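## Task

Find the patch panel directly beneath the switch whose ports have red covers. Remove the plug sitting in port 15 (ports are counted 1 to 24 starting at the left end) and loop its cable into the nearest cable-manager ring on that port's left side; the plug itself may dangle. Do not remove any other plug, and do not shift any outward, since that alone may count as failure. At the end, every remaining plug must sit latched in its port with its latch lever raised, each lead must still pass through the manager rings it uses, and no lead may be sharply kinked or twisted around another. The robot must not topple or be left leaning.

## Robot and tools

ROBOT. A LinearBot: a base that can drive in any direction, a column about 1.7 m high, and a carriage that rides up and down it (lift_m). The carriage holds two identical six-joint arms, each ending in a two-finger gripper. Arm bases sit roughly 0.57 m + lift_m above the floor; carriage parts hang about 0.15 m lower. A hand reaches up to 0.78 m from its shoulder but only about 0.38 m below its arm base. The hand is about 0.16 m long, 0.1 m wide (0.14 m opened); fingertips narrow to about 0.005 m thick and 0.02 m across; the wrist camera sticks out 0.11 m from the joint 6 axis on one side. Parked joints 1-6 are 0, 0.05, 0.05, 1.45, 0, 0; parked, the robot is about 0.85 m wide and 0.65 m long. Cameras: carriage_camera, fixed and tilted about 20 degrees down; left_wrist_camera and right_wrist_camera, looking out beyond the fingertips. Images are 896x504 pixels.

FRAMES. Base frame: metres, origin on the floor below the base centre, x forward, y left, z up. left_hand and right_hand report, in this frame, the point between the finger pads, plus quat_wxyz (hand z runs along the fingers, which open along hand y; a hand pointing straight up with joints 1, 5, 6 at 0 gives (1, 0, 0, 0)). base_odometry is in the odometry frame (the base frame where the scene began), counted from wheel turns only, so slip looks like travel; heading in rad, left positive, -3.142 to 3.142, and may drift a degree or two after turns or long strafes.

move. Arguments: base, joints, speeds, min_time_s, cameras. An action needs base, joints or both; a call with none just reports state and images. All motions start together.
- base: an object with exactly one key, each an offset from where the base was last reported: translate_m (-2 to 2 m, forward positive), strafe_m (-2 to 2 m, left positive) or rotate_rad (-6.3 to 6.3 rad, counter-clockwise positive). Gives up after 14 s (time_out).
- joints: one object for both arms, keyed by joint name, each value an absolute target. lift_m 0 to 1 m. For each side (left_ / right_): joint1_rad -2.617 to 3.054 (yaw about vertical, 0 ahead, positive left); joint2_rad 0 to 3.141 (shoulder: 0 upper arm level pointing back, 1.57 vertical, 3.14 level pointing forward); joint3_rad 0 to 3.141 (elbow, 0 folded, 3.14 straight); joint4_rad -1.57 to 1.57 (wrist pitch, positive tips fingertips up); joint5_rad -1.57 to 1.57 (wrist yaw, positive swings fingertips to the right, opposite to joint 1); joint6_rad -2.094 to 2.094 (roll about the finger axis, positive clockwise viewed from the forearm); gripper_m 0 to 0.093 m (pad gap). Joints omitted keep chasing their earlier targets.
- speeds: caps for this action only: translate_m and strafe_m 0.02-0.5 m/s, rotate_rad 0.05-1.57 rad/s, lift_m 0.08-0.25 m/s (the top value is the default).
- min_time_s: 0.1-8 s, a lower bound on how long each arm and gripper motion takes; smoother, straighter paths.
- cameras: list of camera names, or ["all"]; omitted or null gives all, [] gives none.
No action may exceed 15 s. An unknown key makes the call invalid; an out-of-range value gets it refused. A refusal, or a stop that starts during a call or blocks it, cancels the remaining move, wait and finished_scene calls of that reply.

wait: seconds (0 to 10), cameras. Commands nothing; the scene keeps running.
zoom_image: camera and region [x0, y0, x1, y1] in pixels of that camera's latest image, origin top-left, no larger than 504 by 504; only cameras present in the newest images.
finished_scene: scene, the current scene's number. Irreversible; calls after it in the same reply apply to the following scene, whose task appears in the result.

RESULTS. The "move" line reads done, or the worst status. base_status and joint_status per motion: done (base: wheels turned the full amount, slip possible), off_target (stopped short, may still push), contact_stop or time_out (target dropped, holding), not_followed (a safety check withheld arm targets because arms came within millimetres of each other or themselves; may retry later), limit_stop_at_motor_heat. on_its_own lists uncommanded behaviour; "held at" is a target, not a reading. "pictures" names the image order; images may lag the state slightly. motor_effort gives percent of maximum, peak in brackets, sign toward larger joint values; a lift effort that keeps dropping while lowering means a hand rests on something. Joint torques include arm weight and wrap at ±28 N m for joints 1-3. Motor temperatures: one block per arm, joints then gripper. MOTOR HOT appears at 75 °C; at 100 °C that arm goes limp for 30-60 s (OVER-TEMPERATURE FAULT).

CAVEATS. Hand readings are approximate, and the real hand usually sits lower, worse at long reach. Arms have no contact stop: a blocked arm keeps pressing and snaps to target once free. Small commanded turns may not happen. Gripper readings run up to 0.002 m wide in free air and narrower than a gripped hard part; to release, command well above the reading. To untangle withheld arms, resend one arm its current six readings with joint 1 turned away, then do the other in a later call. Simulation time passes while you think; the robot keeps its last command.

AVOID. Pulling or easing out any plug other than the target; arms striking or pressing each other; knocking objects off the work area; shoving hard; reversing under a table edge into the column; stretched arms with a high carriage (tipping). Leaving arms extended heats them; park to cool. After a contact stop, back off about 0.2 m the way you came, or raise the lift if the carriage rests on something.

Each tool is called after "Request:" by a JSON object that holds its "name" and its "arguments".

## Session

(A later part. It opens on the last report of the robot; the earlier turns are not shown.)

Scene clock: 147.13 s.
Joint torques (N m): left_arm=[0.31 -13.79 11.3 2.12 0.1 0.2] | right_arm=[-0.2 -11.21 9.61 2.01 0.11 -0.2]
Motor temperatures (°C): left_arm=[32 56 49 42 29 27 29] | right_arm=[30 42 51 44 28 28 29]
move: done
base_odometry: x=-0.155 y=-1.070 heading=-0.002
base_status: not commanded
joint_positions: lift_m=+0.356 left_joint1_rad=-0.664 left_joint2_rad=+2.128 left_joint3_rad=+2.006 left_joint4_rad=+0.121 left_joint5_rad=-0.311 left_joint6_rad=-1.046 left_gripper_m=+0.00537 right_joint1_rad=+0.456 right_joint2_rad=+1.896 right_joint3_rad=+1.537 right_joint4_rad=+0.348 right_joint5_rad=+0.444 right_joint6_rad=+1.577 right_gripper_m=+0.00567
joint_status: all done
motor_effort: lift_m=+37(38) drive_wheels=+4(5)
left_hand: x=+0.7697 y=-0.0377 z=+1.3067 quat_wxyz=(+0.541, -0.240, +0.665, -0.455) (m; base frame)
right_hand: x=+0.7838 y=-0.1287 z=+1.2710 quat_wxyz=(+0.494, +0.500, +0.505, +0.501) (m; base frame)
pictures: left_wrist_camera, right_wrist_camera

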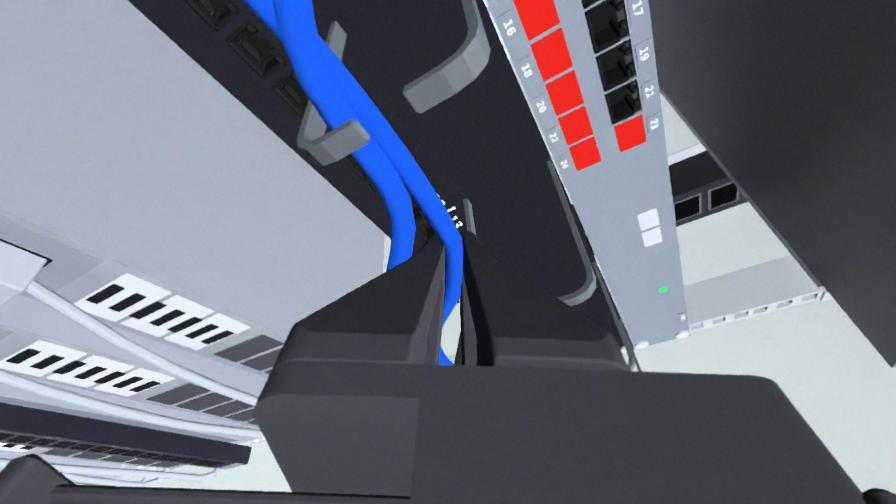

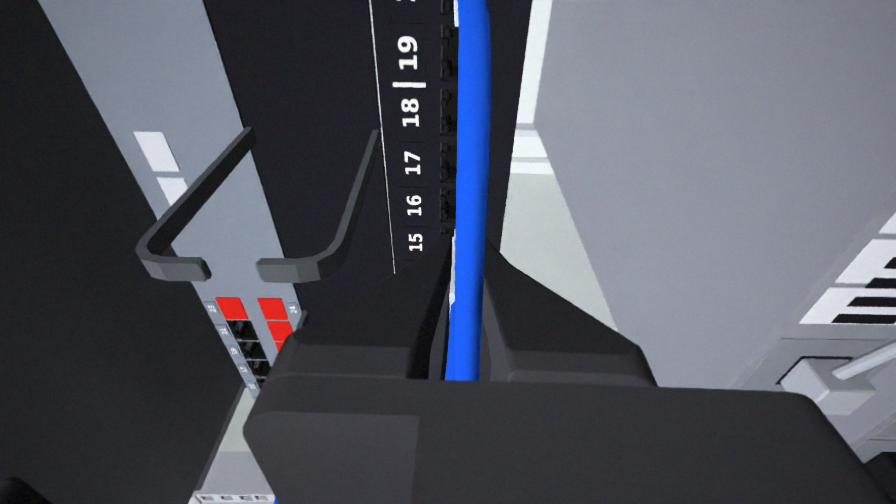

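Request:
{"name": "move", "arguments": {"joints": {"right_gripper_m": 0.03}, "min_time_s": 2, "cameras": ["left_wrist_camera", "right_wrist_camera"]}}

Request:
{"name": "zoom_image", "arguments": {"camera": "right_wrist_camera", "region": [360, 160, 560, 390]}}

Scene clock: 149.97 s.
Joint torques (N m): left_arm=[-0.08 -14.24 11.29 2.15 0.11 0.21] | right_arm=[-0.2 -11.21 9.61 2.01 0.11 -0.21]
Motor temperatures (°C): left_arm=[32 56 49 42 29 27 30] | right_arm=[30 42 51 44 28 28 28]
move: done
base_odometry: x=-0.155 y=-1.070 heading=-0.002
base_status: not commanded
joint_positions: lift_m=+0.356 left_joint1_rad=-0.661 left_joint2_rad=+2.132 left_joint3_rad=+2.006 left_joint4_rad=+0.120 left_joint5_rad=-0.311 left_joint6_rad=-1.046 left_gripper_m=+0.00537 right_joint1_rad=+0.456 right_joint2_rad=+1.896 right_joint3_rad=+1.537 right_joint4_rad=+0.348 right_joint5_rad=+0.445 right_joint6_rad=+1.577 right_gripper_m=+0.02993
joint_status: all done
motor_effort: lift_m=+38(38) drive_wheels=+3(5)
left_hand: x=+0.7714 y=-0.0371 z=+1.3038 quat_wxyz=(+0.541, -0.241, +0.667, -0.452) (m; base frame)
right_hand: x=+0.7838 y=-0.1288 z=+1.2710 quat_wxyz=(+0.494, +0.500, +0.505, +0.501) (m; base frame)
pictures: left_wrist_camera, right_wrist_camera

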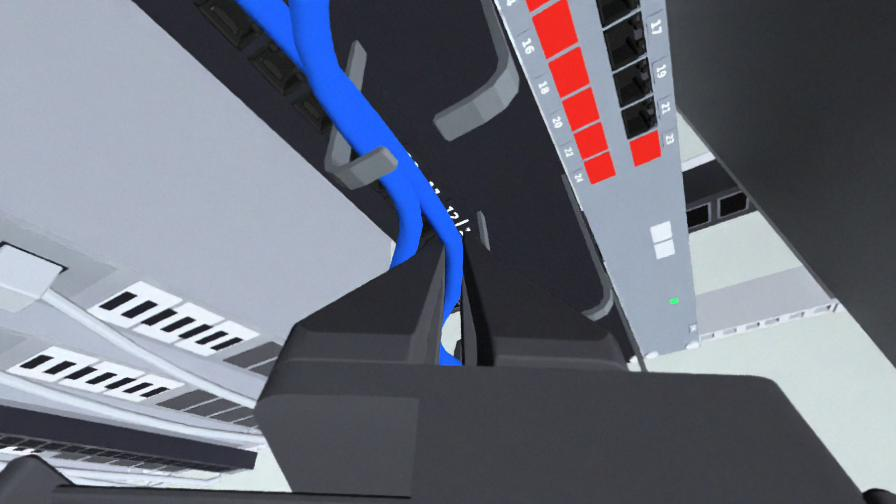

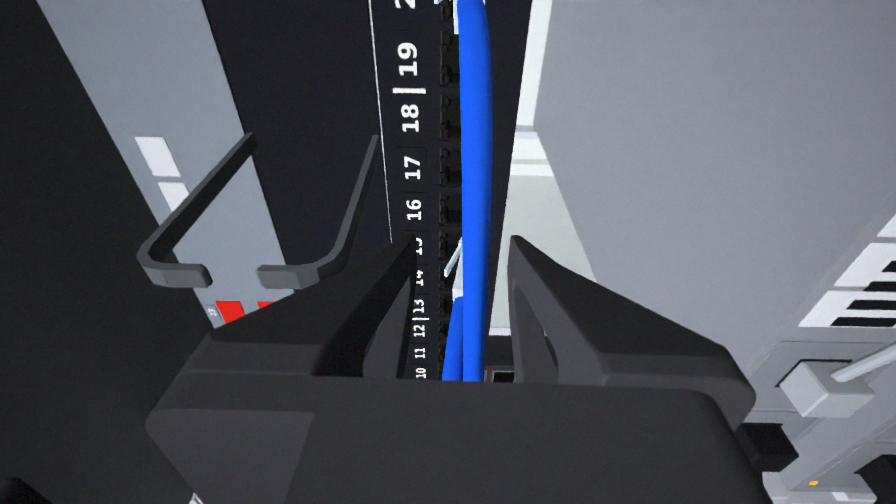

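Scaled by 2.191 from the camera's 896x504 image, which has a finer 1280x720 frame.

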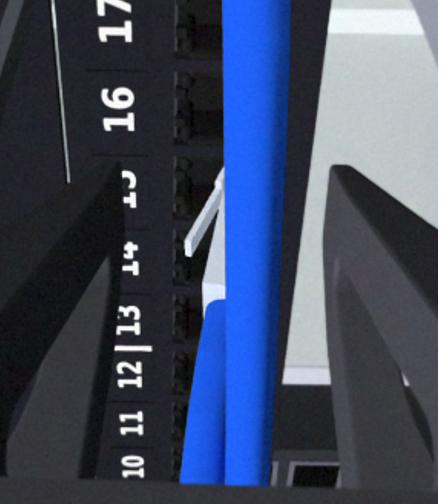

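Request:
{"name": "move", "arguments": {"joints": {"right_gripper_m": 0.055}, "min_time_s": 2, "cameras": ["right_wrist_camera"]}}

Request:
{"name": "move", "arguments": {"joints": {"right_joint1_rad": 0.598, "right_joint2_rad": 1.55, "right_joint3_rad": 1.134, "right_joint4_rad": 0.427, "right_joint5_rad": 0.6, "right_joint6_rad": 1.582}, "min_time_s": 5, "cameras": ["left_wrist_camera", "right_wrist_camera", "carriage_camera"]}}

Request:
{"name": "zoom_image", "arguments": {"camera": "right_wrist_camera", "region": [300, 120, 620, 400]}}

Scene clock: 153.87 s.
Joint torques (N m): left_arm=[0.01 -14.28 11.29 2.12 0.05 0.22] | right_arm=[-0.2 -11.22 9.62 2.69 0.05 -0.22]
Motor temperatures (°C): left_arm=[32 55 50 42 29 27 30] | right_arm=[30 42 51 44 28 28 28]
move: done
base_odometry: x=-0.155 y=-1.070 heading=-0.002
base_status: not commanded
joint_positions: lift_m=+0.356 left_joint1_rad=-0.661 left_joint2_rad=+2.132 left_joint3_rad=+2.006 left_joint4_rad=+0.120 left_joint5_rad=-0.311 left_joint6_rad=-1.046 left_gripper_m=+0.00537 right_joint1_rad=+0.456 right_joint2_rad=+1.896 right_joint3_rad=+1.537 right_joint4_rad=+0.292 right_joint5_rad=+0.453 right_joint6_rad=+1.578 right_gripper_m=+0.05488
joint_status: all done
motor_effort: lift_m=+37(38) drive_wheels=+3(5)
left_hand: x=+0.7714 y=-0.0371 z=+1.3038 quat_wxyz=(+0.541, -0.241, +0.667, -0.452) (m; base frame)
right_hand: x=+0.7834 y=-0.1304 z=+1.2582 quat_wxyz=(+0.489, +0.508, +0.521, +0.480) (m; base frame)
pictures: right_wrist_camera

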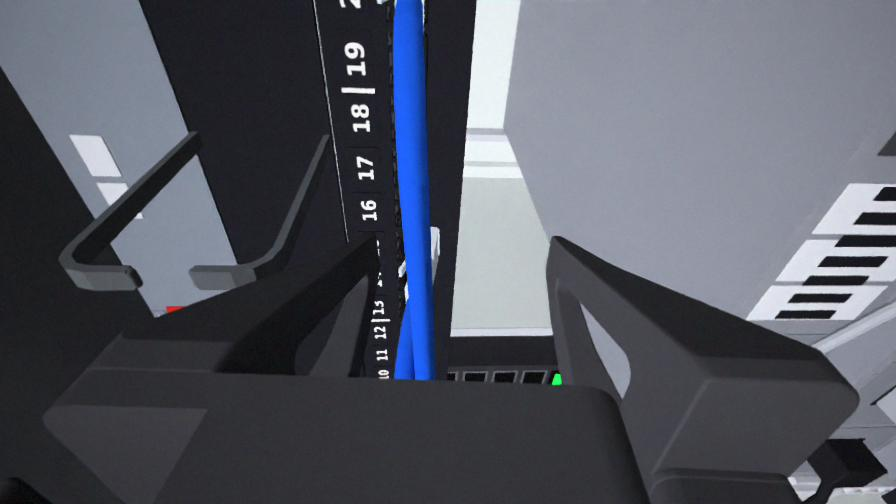

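Scene clock: 159.17 s.
Joint torques (N m): left_arm=[0.05 -14.39 11.14 2.13 0.1 0.2] | right_arm=[0.9 -10.11 6.91 2.13 0.13 -0.22]
Motor temperatures (°C): left_arm=[32 55 50 42 29 27 30] | right_arm=[30 43 51 45 28 28 28]
move: done
base_odometry: x=-0.155 y=-1.070 heading=-0.002
base_status: not commanded
joint_positions: lift_m=+0.356 left_joint1_rad=-0.661 left_joint2_rad=+2.132 left_joint3_rad=+2.006 left_joint4_rad=+0.120 left_joint5_rad=-0.311 left_joint6_rad=-1.046 left_gripper_m=+0.00537 right_joint1_rad=+0.591 right_joint2_rad=+1.573 right_joint3_rad=+1.149 right_joint4_rad=+0.423 right_joint5_rad=+0.591 right_joint6_rad=+1.578 right_gripper_m=+0.05491
joint_status: all done
motor_effort: lift_m=+38(38) drive_wheels=+4(5)
left_hand: x=+0.7714 y=-0.0371 z=+1.3038 quat_wxyz=(+0.541, -0.241, +0.667, -0.452) (m; base frame)
right_hand: x=+0.6834 y=-0.1290 z=+1.2710 quat_wxyz=(+0.498, +0.502, +0.498, +0.502) (m; base frame)
pictures: carriage_camera, left_wrist_camera, right_wrist_camera

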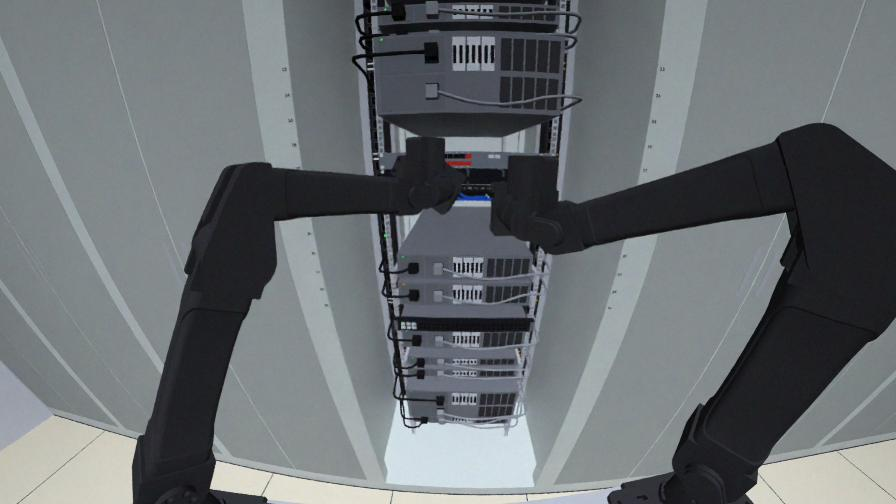

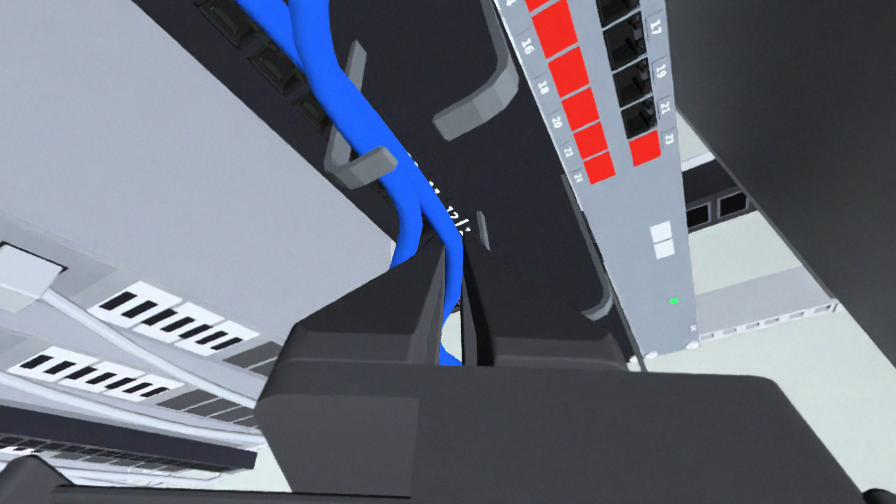

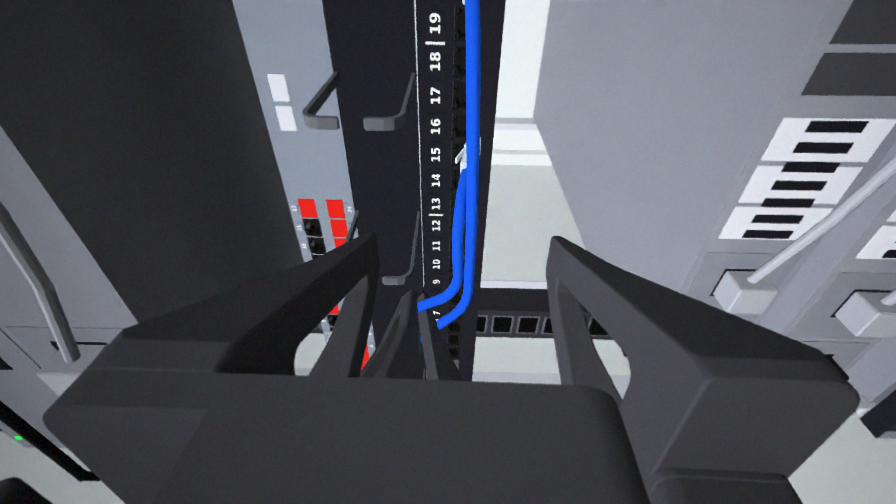

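Scaled by 1.575 from the camera's 896x504 image, which has a finer 1280x720 frame.

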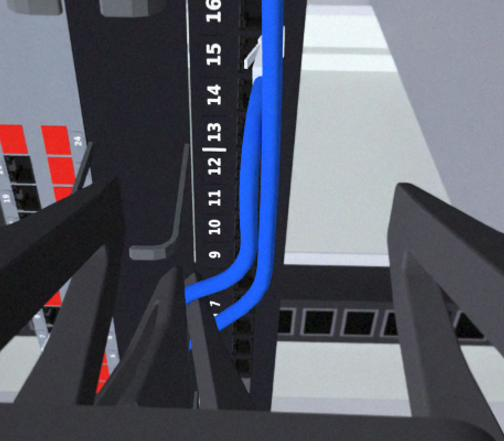

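Request:
{"name": "move", "arguments": {"joints": {"right_gripper_m": 0.09}, "base": {"translate_m": -0.016}, "speeds": {"translate_m": 0.02}, "cameras": ["left_wrist_camera", "right_wrist_camera"]}}

Request:
{"name": "zoom_image", "arguments": {"camera": "right_wrist_camera", "region": [300, 80, 560, 380]}}

Request:
{"name": "zoom_image", "arguments": {"camera": "left_wrist_camera", "region": [220, 0, 500, 280]}}

Scene clock: 165.70 s.
Joint torques (N m): left_arm=[-0.32 -14.75 10.91 2.14 0.04 0.18] | right_arm=[0.84 -9.59 7.08 2.06 0.11 -0.22]
Motor temperatures (°C): left_arm=[32 54 51 43 29 27 30] | right_arm=[30 44 51 45 28 28 28]
move: done
base_odometry: x=-0.171 y=-1.070 heading=-0.002
base_status: done
joint_positions: lift_m=+0.356 left_joint1_rad=-0.657 left_joint2_rad=+2.136 left_joint3_rad=+2.008 left_joint4_rad=+0.119 left_joint5_rad=-0.309 left_joint6_rad=-1.046 left_gripper_m=+0.00526 right_joint1_rad=+0.592 right_joint2_rad=+1.568 right_joint3_rad=+1.148 right_joint4_rad=+0.428 right_joint5_rad=+0.592 right_joint6_rad=+1.578 right_gripper_m=+0.08991
joint_status: all done
motor_effort: lift_m=+37(38) drive_wheels=-1(12)
left_hand: x=+0.7734 y=-0.0361 z=+1.3018 quat_wxyz=(+0.540, -0.242, +0.668, -0.451) (m; base frame)
right_hand: x=+0.6823 y=-0.1294 z=+1.2741 quat_wxyz=(+0.499, +0.501, +0.495, +0.505) (m; base frame)
pictures: left_wrist_camera, right_wrist_camera

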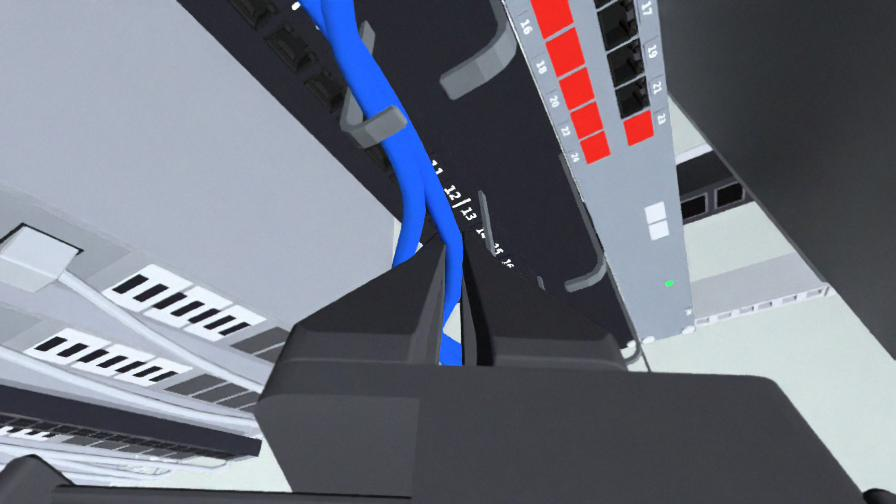

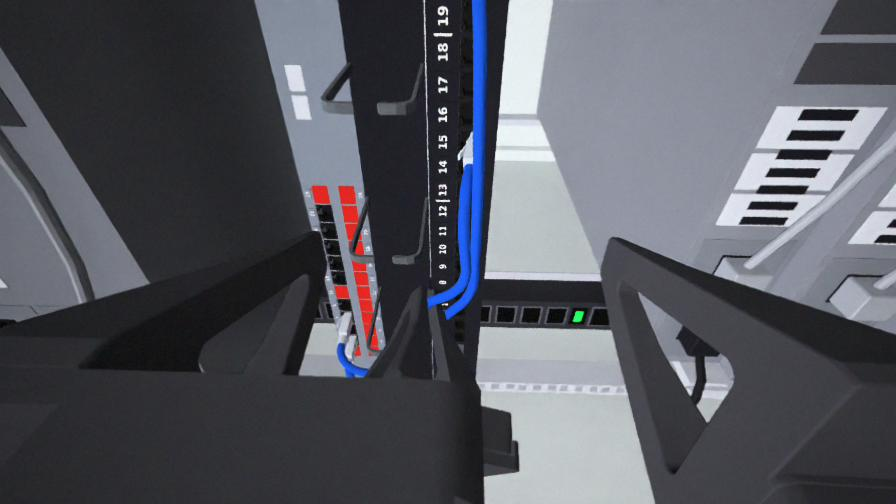

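Scaled by 1.680 from the camera's 896x504 image, which has a finer 1280x720 frame.

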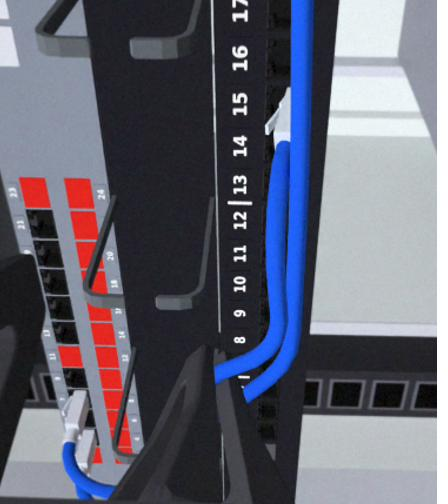

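Scaled by 1.800 from the camera's 896x504 image, which has a finer 1280x720 frame.

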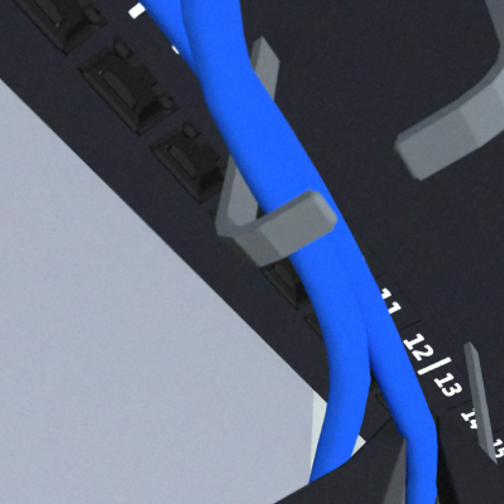

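Request:
{"name": "move", "arguments": {"joints": {"left_joint6_rad": -1.48}, "min_time_s": 2.5, "cameras": ["left_wrist_camera", "right_wrist_camera"]}}

Request:
{"name": "zoom_image", "arguments": {"camera": "right_wrist_camera", "region": [300, 80, 560, 380]}}

Request:
{"name": "zoom_image", "arguments": {"camera": "left_wrist_camera", "region": [340, 0, 620, 280]}}

Scene clock: 169.53 s.
Joint torques (N m): left_arm=[-0.32 -14.68 10.78 1.87 0.01 -0.02] | right_arm=[0.79 -9.61 6.99 2.07 0.11 -0.22]
Motor temperatures (°C): left_arm=[32 56 51 43 29 27 31] | right_arm=[30 44 51 45 28 28 28]
move: done
base_odometry: x=-0.171 y=-1.070 heading=-0.002
base_status: not commanded
joint_positions: lift_m=+0.356 left_joint1_rad=-0.657 left_joint2_rad=+2.136 left_joint3_rad=+2.013 left_joint4_rad=+0.137 left_joint5_rad=-0.302 left_joint6_rad=-1.464 left_gripper_m=+0.00522 right_joint1_rad=+0.592 right_joint2_rad=+1.568 right_joint3_rad=+1.148 right_joint4_rad=+0.428 right_joint5_rad=+0.592 right_joint6_rad=+1.578 right_gripper_m=+0.08991
joint_status: all done
motor_effort: lift_m=+37(38) drive_wheels=-2(3)
left_hand: x=+0.7729 y=-0.0369 z=+1.3085 quat_wxyz=(+0.436, -0.371, +0.596, -0.563) (m; base frame)
right_hand: x=+0.6823 y=-0.1294 z=+1.2741 quat_wxyz=(+0.499, +0.501, +0.495, +0.505) (m; base frame)
pictures: left_wrist_camera, right_wrist_camera

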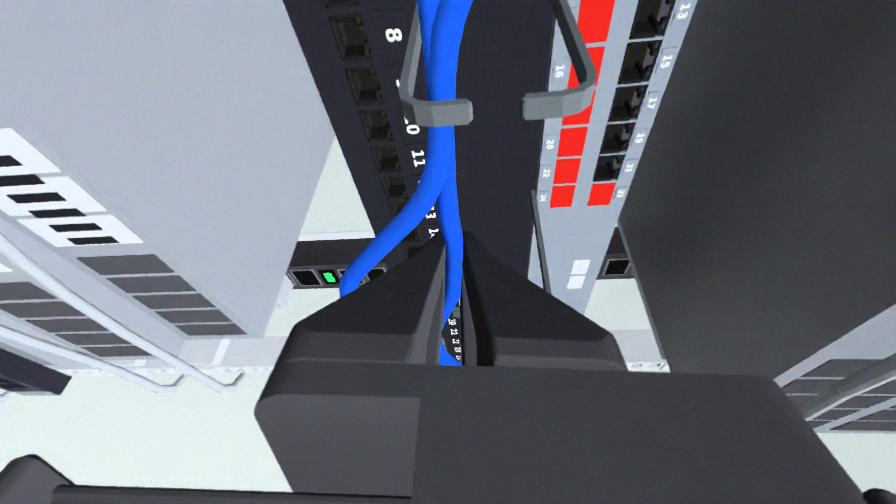

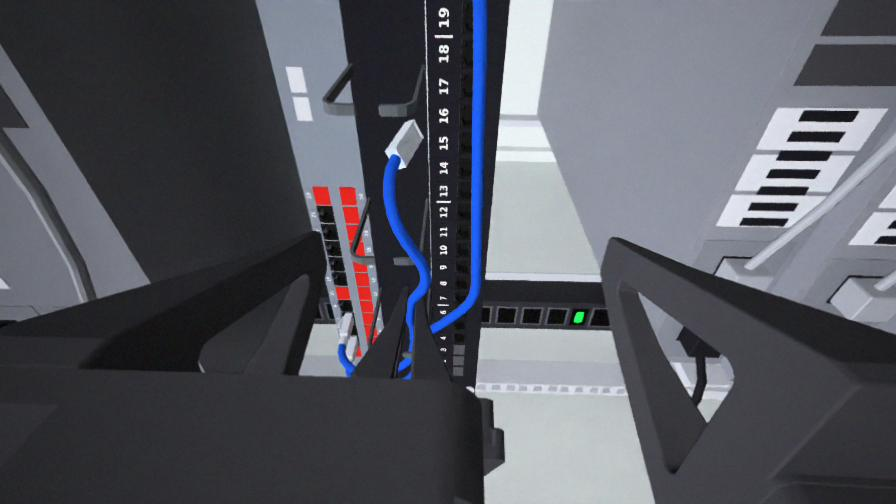

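Scaled by 1.680 from the camera's 896x504 image, which has a finer 1280x720 frame.

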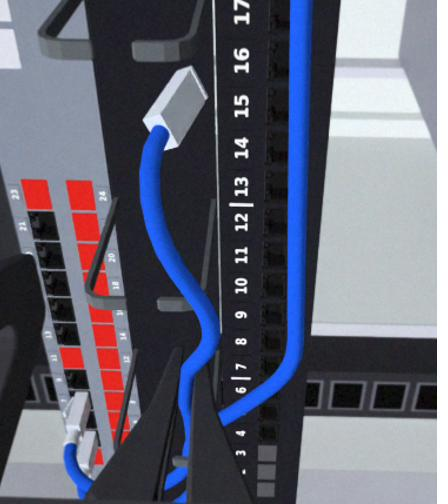

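Scaled by 1.800 from the camera's 896x504 image, which has a finer 1280x720 frame.

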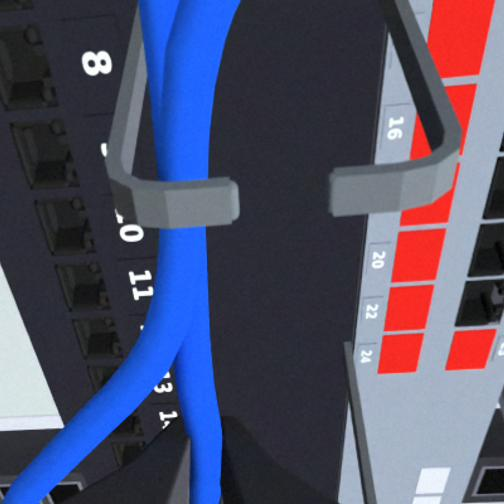

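Request:
{"name": "zoom_image", "arguments": {"camera": "right_wrist_camera", "region": [350, 100, 500, 320]}}

Request:
{"name": "zoom_image", "arguments": {"camera": "left_wrist_camera", "region": [400, 180, 560, 380]}}

Scaled by 2.291 from the camera's 896x504 image, which has a finer 1280x720 frame.

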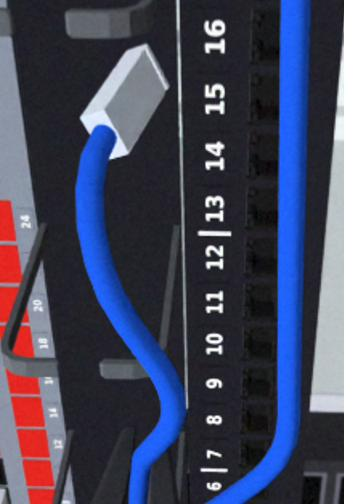

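Scaled by 2.520 from the camera's 896x504 image, which has a finer 1280x720 frame.

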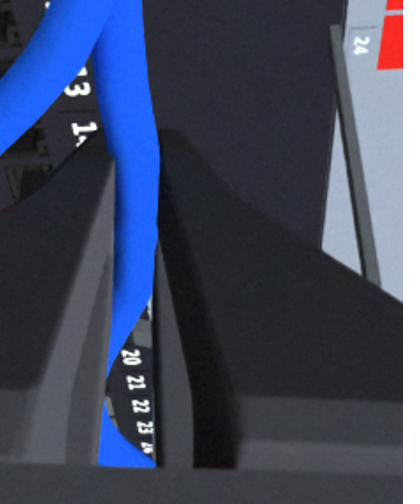

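Request:
{"name": "move", "arguments": {"joints": {"left_joint6_rad": -1.80}, "min_time_s": 2.5, "cameras": ["left_wrist_camera", "right_wrist_camera"]}}

Request:
{"name": "zoom_image", "arguments": {"camera": "right_wrist_camera", "region": [300, 80, 500, 380]}}

Request:
{"name": "zoom_image", "arguments": {"camera": "left_wrist_camera", "region": [340, 0, 620, 280]}}

Scene clock: 175.00 s.
Joint torques (N m): left_arm=[-0.4 -14.64 10.4 1.82 0.04 -0.05] | right_arm=[0.79 -9.62 7.01 2.07 0.11 -0.22]
Motor temperatures (°C): left_arm=[32 57 52 42 29 27 31] | right_arm=[30 44 51 45 28 28 28]
move: done
base_odometry: x=-0.171 y=-1.070 heading=-0.002
base_status: not commanded
joint_positions: lift_m=+0.356 left_joint1_rad=-0.657 left_joint2_rad=+2.136 left_joint3_rad=+2.016 left_joint4_rad=+0.146 left_joint5_rad=-0.302 left_joint6_rad=-1.782 left_gripper_m=+0.00521 right_joint1_rad=+0.592 right_joint2_rad=+1.568 right_joint3_rad=+1.148 right_joint4_rad=+0.428 right_joint5_rad=+0.592 right_joint6_rad=+1.578 right_gripper_m=+0.08991
joint_status: all done
motor_effort: lift_m=+38(38) drive_wheels=-2(3)
left_hand: x=+0.7729 y=-0.0366 z=+1.3122 quat_wxyz=(+0.342, -0.459, +0.526, -0.628) (m; base frame)
right_hand: x=+0.6823 y=-0.1294 z=+1.2741 quat_wxyz=(+0.499, +0.501, +0.495, +0.505) (m; base frame)
pictures: left_wrist_camera, right_wrist_camera

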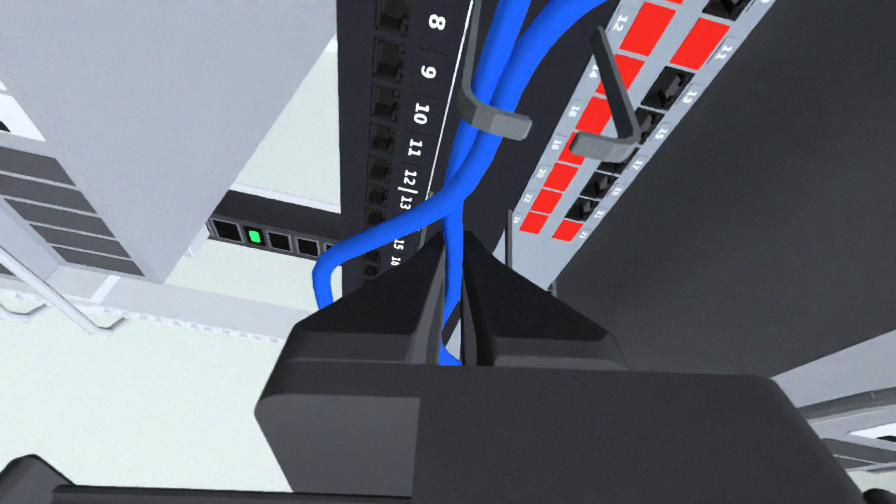

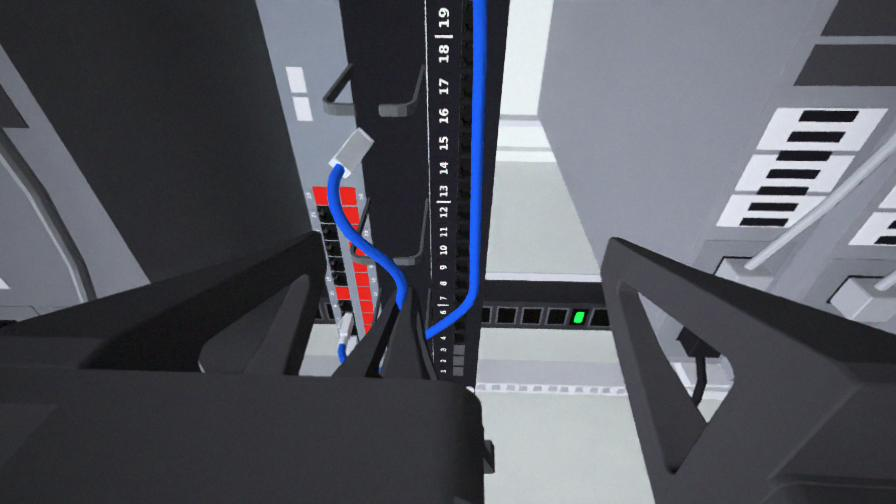

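Scaled by 1.680 from the camera's 896x504 image, which has a finer 1280x720 frame.

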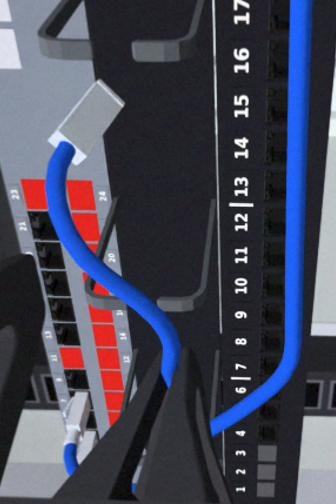

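Scaled by 1.800 from the camera's 896x504 image, which has a finer 1280x720 frame.

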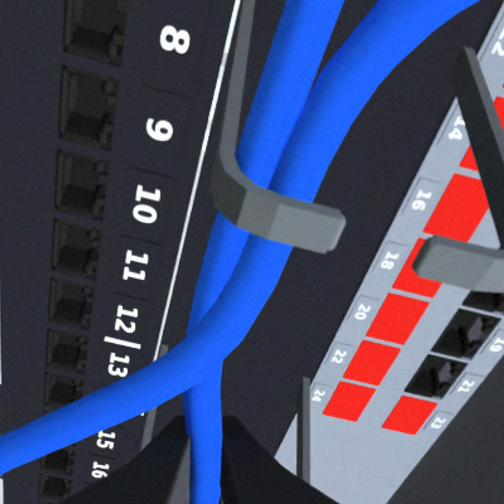

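Request:
{"name": "move", "arguments": {"joints": {"lift_m": 0.367}, "speeds": {"lift_m": 0.08}, "cameras": ["left_wrist_camera", "right_wrist_camera"]}}

Request:
{"name": "zoom_image", "arguments": {"camera": "right_wrist_camera", "region": [300, 80, 500, 380]}}

Request:
{"name": "zoom_image", "arguments": {"camera": "left_wrist_camera", "region": [380, 0, 660, 280]}}

Scene clock: 177.53 s.
Joint torques (N m): left_arm=[-0.65 -14.83 10.36 2 0 0.04] | right_arm=[0.76 -9.1 7.42 2.01 0.1 -0.22]
Motor temperatures (°C): left_arm=[32 58 52 42 29 27 31] | right_arm=[30 44 51 45 28 28 28]
move: done
base_odometry: x=-0.171 y=-1.070 heading=-0.002
base_status: not commanded
joint_positions: lift_m=+0.367 left_joint1_rad=-0.656 left_joint2_rad=+2.138 left_joint3_rad=+2.016 left_joint4_rad=+0.131 left_joint5_rad=-0.302 left_joint6_rad=-1.787 left_gripper_m=+0.00521 right_joint1_rad=+0.592 right_joint2_rad=+1.563 right_joint3_rad=+1.144 right_joint4_rad=+0.433 right_joint5_rad=+0.593 right_joint6_rad=+1.578 right_gripper_m=+0.08991
joint_status: all done
motor_effort: lift_m=+38(46) drive_wheels=-2(2)
left_hand: x=+0.7736 y=-0.0365 z=+1.3190 quat_wxyz=(+0.340, -0.463, +0.530, -0.623) (m; base frame)
right_hand: x=+0.6812 y=-0.1303 z=+1.2864 quat_wxyz=(+0.499, +0.501, +0.493, +0.506) (m; base frame)
pictures: left_wrist_camera, right_wrist_camera

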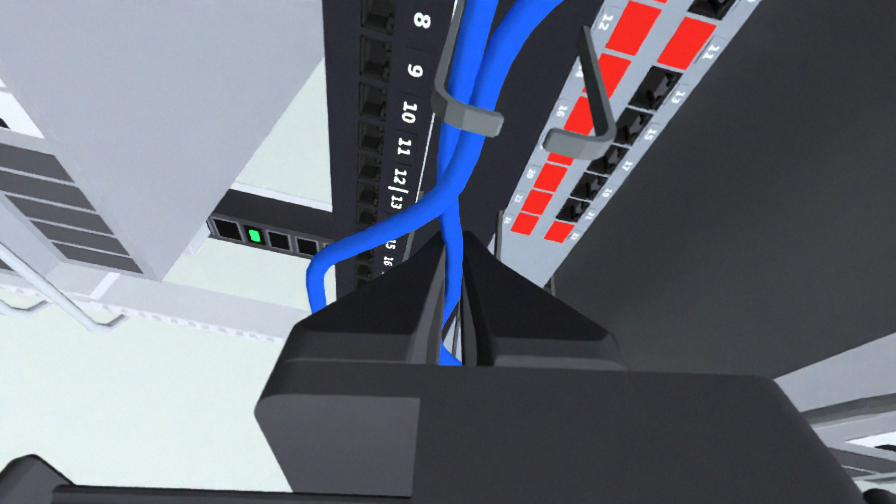

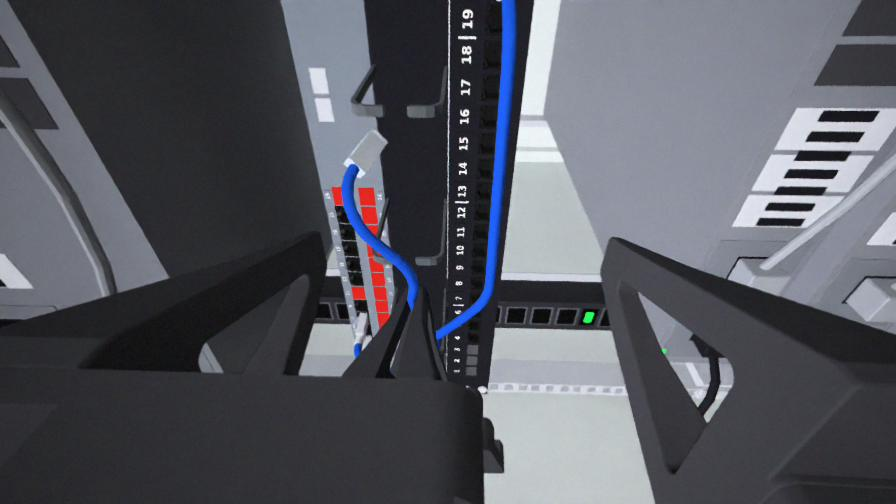

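Scaled by 1.680 from the camera's 896x504 image, which has a finer 1280x720 frame.

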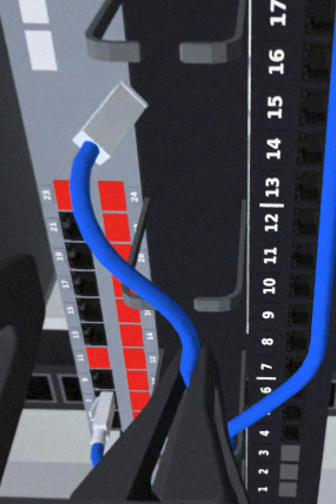

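Scaled by 1.800 from the camera's 896x504 image, which has a finer 1280x720 frame.

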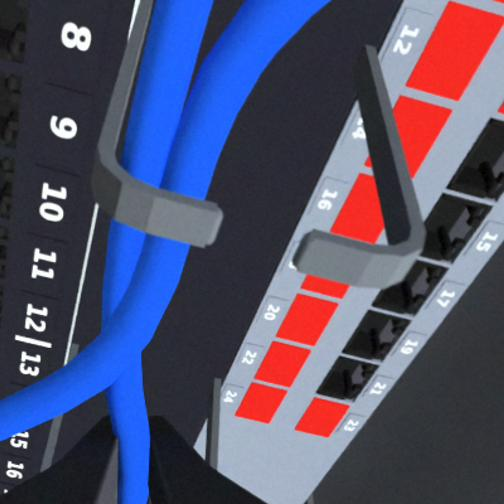

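Request:
{"name": "move", "arguments": {"joints": {"lift_m": 0.376}, "speeds": {"lift_m": 0.08}, "cameras": ["left_wrist_camera", "right_wrist_camera"]}}

Request:
{"name": "zoom_image", "arguments": {"camera": "right_wrist_camera", "region": [320, 120, 500, 380]}}

Request:
{"name": "zoom_image", "arguments": {"camera": "left_wrist_camera", "region": [380, 0, 660, 280]}}

Scene clock: 178.87 s.
Joint torques (N m): left_arm=[-0.59 -15.19 10.22 2.11 0 0.02] | right_arm=[0.76 -8.8 7.5 2 0.1 -0.22]
Motor temperatures (°C): left_arm=[32 58 52 42 29 27 31] | right_arm=[30 44 51 45 28 28 28]
move: done
base_odometry: x=-0.171 y=-1.070 heading=-0.002
base_status: not commanded
joint_positions: lift_m=+0.376 left_joint1_rad=-0.656 left_joint2_rad=+2.141 left_joint3_rad=+2.016 left_joint4_rad=+0.120 left_joint5_rad=-0.303 left_joint6_rad=-1.789 left_gripper_m=+0.00521 right_joint1_rad=+0.592 right_joint2_rad=+1.560 right_joint3_rad=+1.142 right_joint4_rad=+0.435 right_joint5_rad=+0.594 right_joint6_rad=+1.578 right_gripper_m=+0.08991
joint_status: all done
motor_effort: lift_m=+38(46) drive_wheels=+1(1)
left_hand: x=+0.7745 y=-0.0364 z=+1.3236 quat_wxyz=(+0.339, -0.466, +0.534, -0.619) (m; base frame)
right_hand: x=+0.6806 y=-0.1307 z=+1.2963 quat_wxyz=(+0.500, +0.501, +0.492, +0.507) (m; base frame)
pictures: left_wrist_camera, right_wrist_camera

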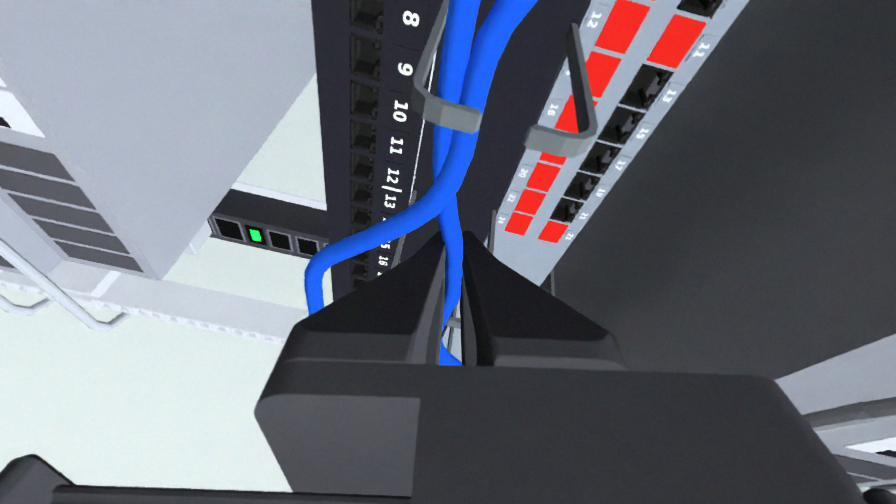

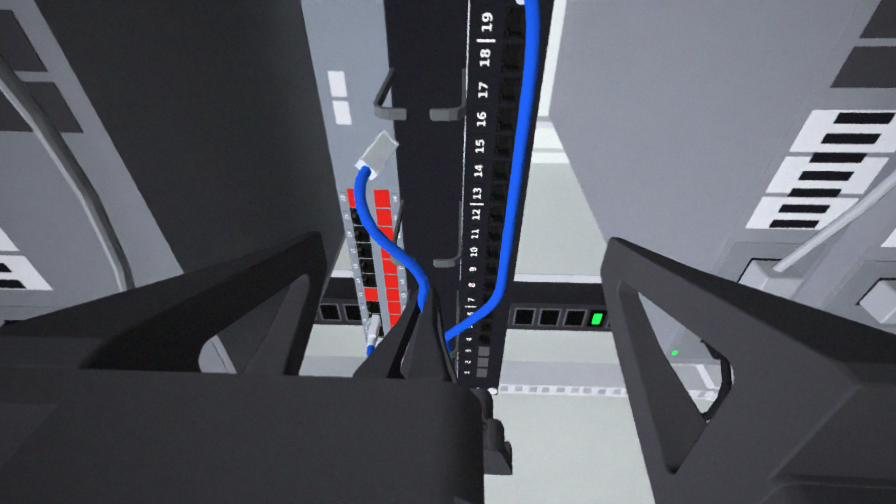

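Scaled by 1.938 from the camera's 896x504 image, which has a finer 1280x720 frame.

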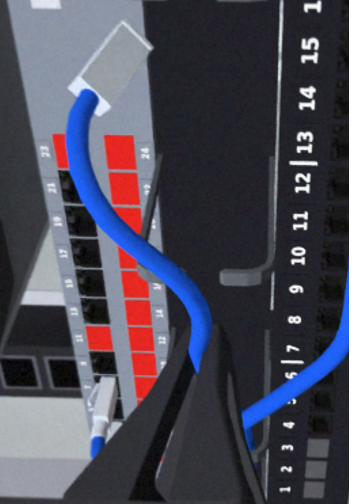

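Scaled by 1.800 from the camera's 896x504 image, which has a finer 1280x720 frame.

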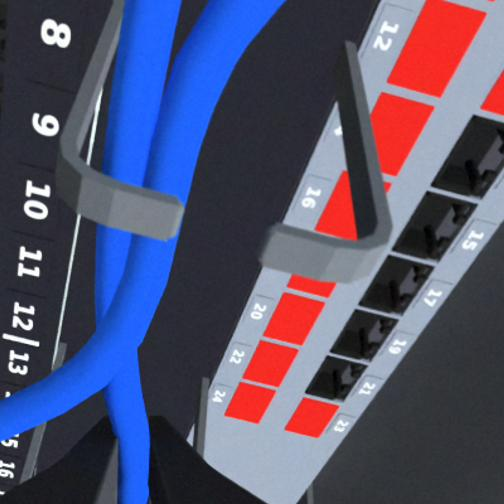

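Request:
{"name": "move", "arguments": {"base": {"translate_m": 0.02}, "speeds": {"translate_m": 0.02}, "cameras": ["left_wrist_camera", "right_wrist_camera"]}}

Request:
{"name": "zoom_image", "arguments": {"camera": "right_wrist_camera", "region": [320, 150, 500, 380]}}

Request:
{"name": "zoom_image", "arguments": {"camera": "left_wrist_camera", "region": [380, 0, 660, 280]}}

Scene clock: 181.27 s.
Joint torques (N m): left_arm=[-0.69 -15.02 10.44 2.17 0 -0.01] | right_arm=[0.79 -8.8 7.65 2 0.08 -0.22]
Motor temperatures (°C): left_arm=[31 59 52 42 29 27 31] | right_arm=[30 44 51 44 28 28 28]
move: done
base_odometry: x=-0.151 y=-1.070 heading=-0.003
base_status: done
joint_positions: lift_m=+0.376 left_joint1_rad=-0.654 left_joint2_rad=+2.141 left_joint3_rad=+2.016 left_joint4_rad=+0.118 left_joint5_rad=-0.303 left_joint6_rad=-1.789 left_gripper_m=+0.00521 right_joint1_rad=+0.592 right_joint2_rad=+1.560 right_joint3_rad=+1.142 right_joint4_rad=+0.435 right_joint5_rad=+0.594 right_joint6_rad=+1.578 right_gripper_m=+0.08991
joint_status: not commanded
motor_effort: lift_m=+38(39) drive_wheels=-4(11)
left_hand: x=+0.7749 y=-0.0358 z=+1.3232 quat_wxyz=(+0.339, -0.467, +0.534, -0.618) (m; base frame)
right_hand: x=+0.6806 y=-0.1308 z=+1.2963 quat_wxyz=(+0.500, +0.501, +0.492, +0.507) (m; base frame)
pictures: left_wrist_camera, right_wrist_camera

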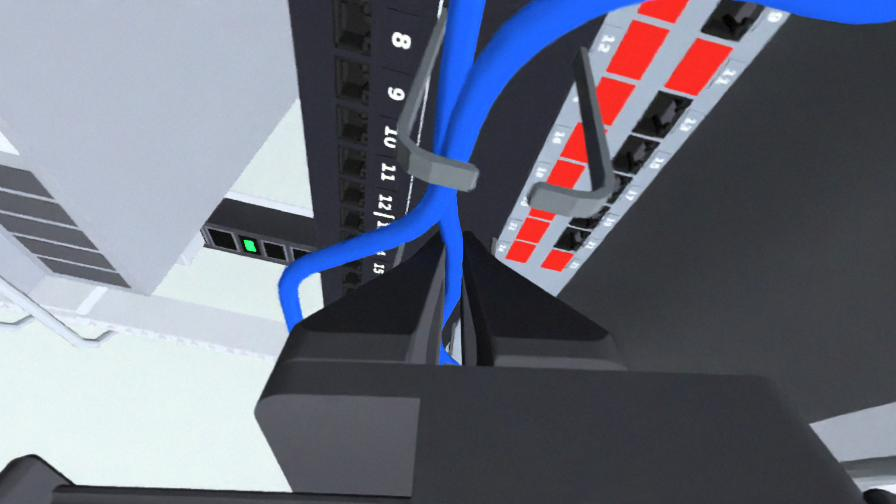

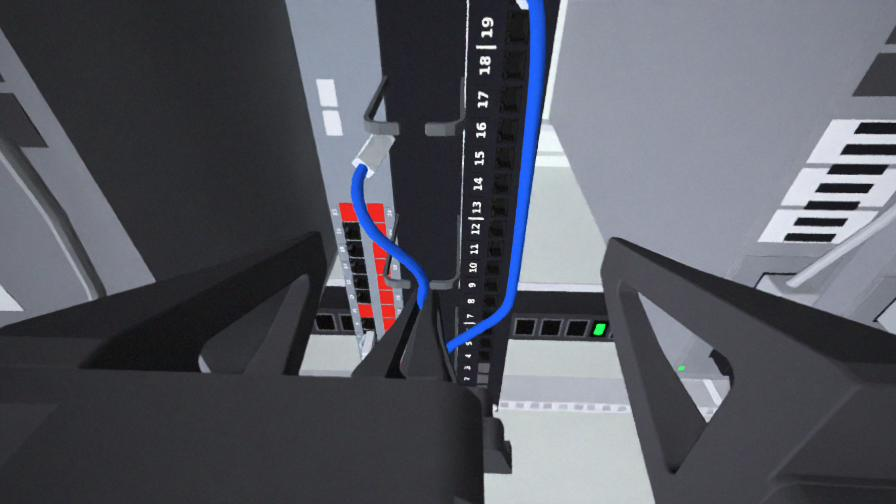

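Scaled by 2.191 from the camera's 896x504 image, which has a finer 1280x720 frame.

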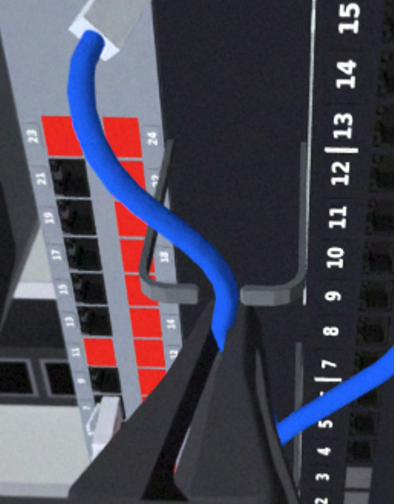

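Scaled by 1.800 from the camera's 896x504 image, which has a finer 1280x720 frame.

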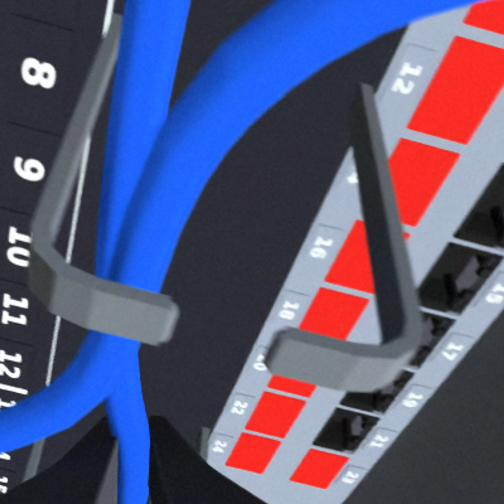

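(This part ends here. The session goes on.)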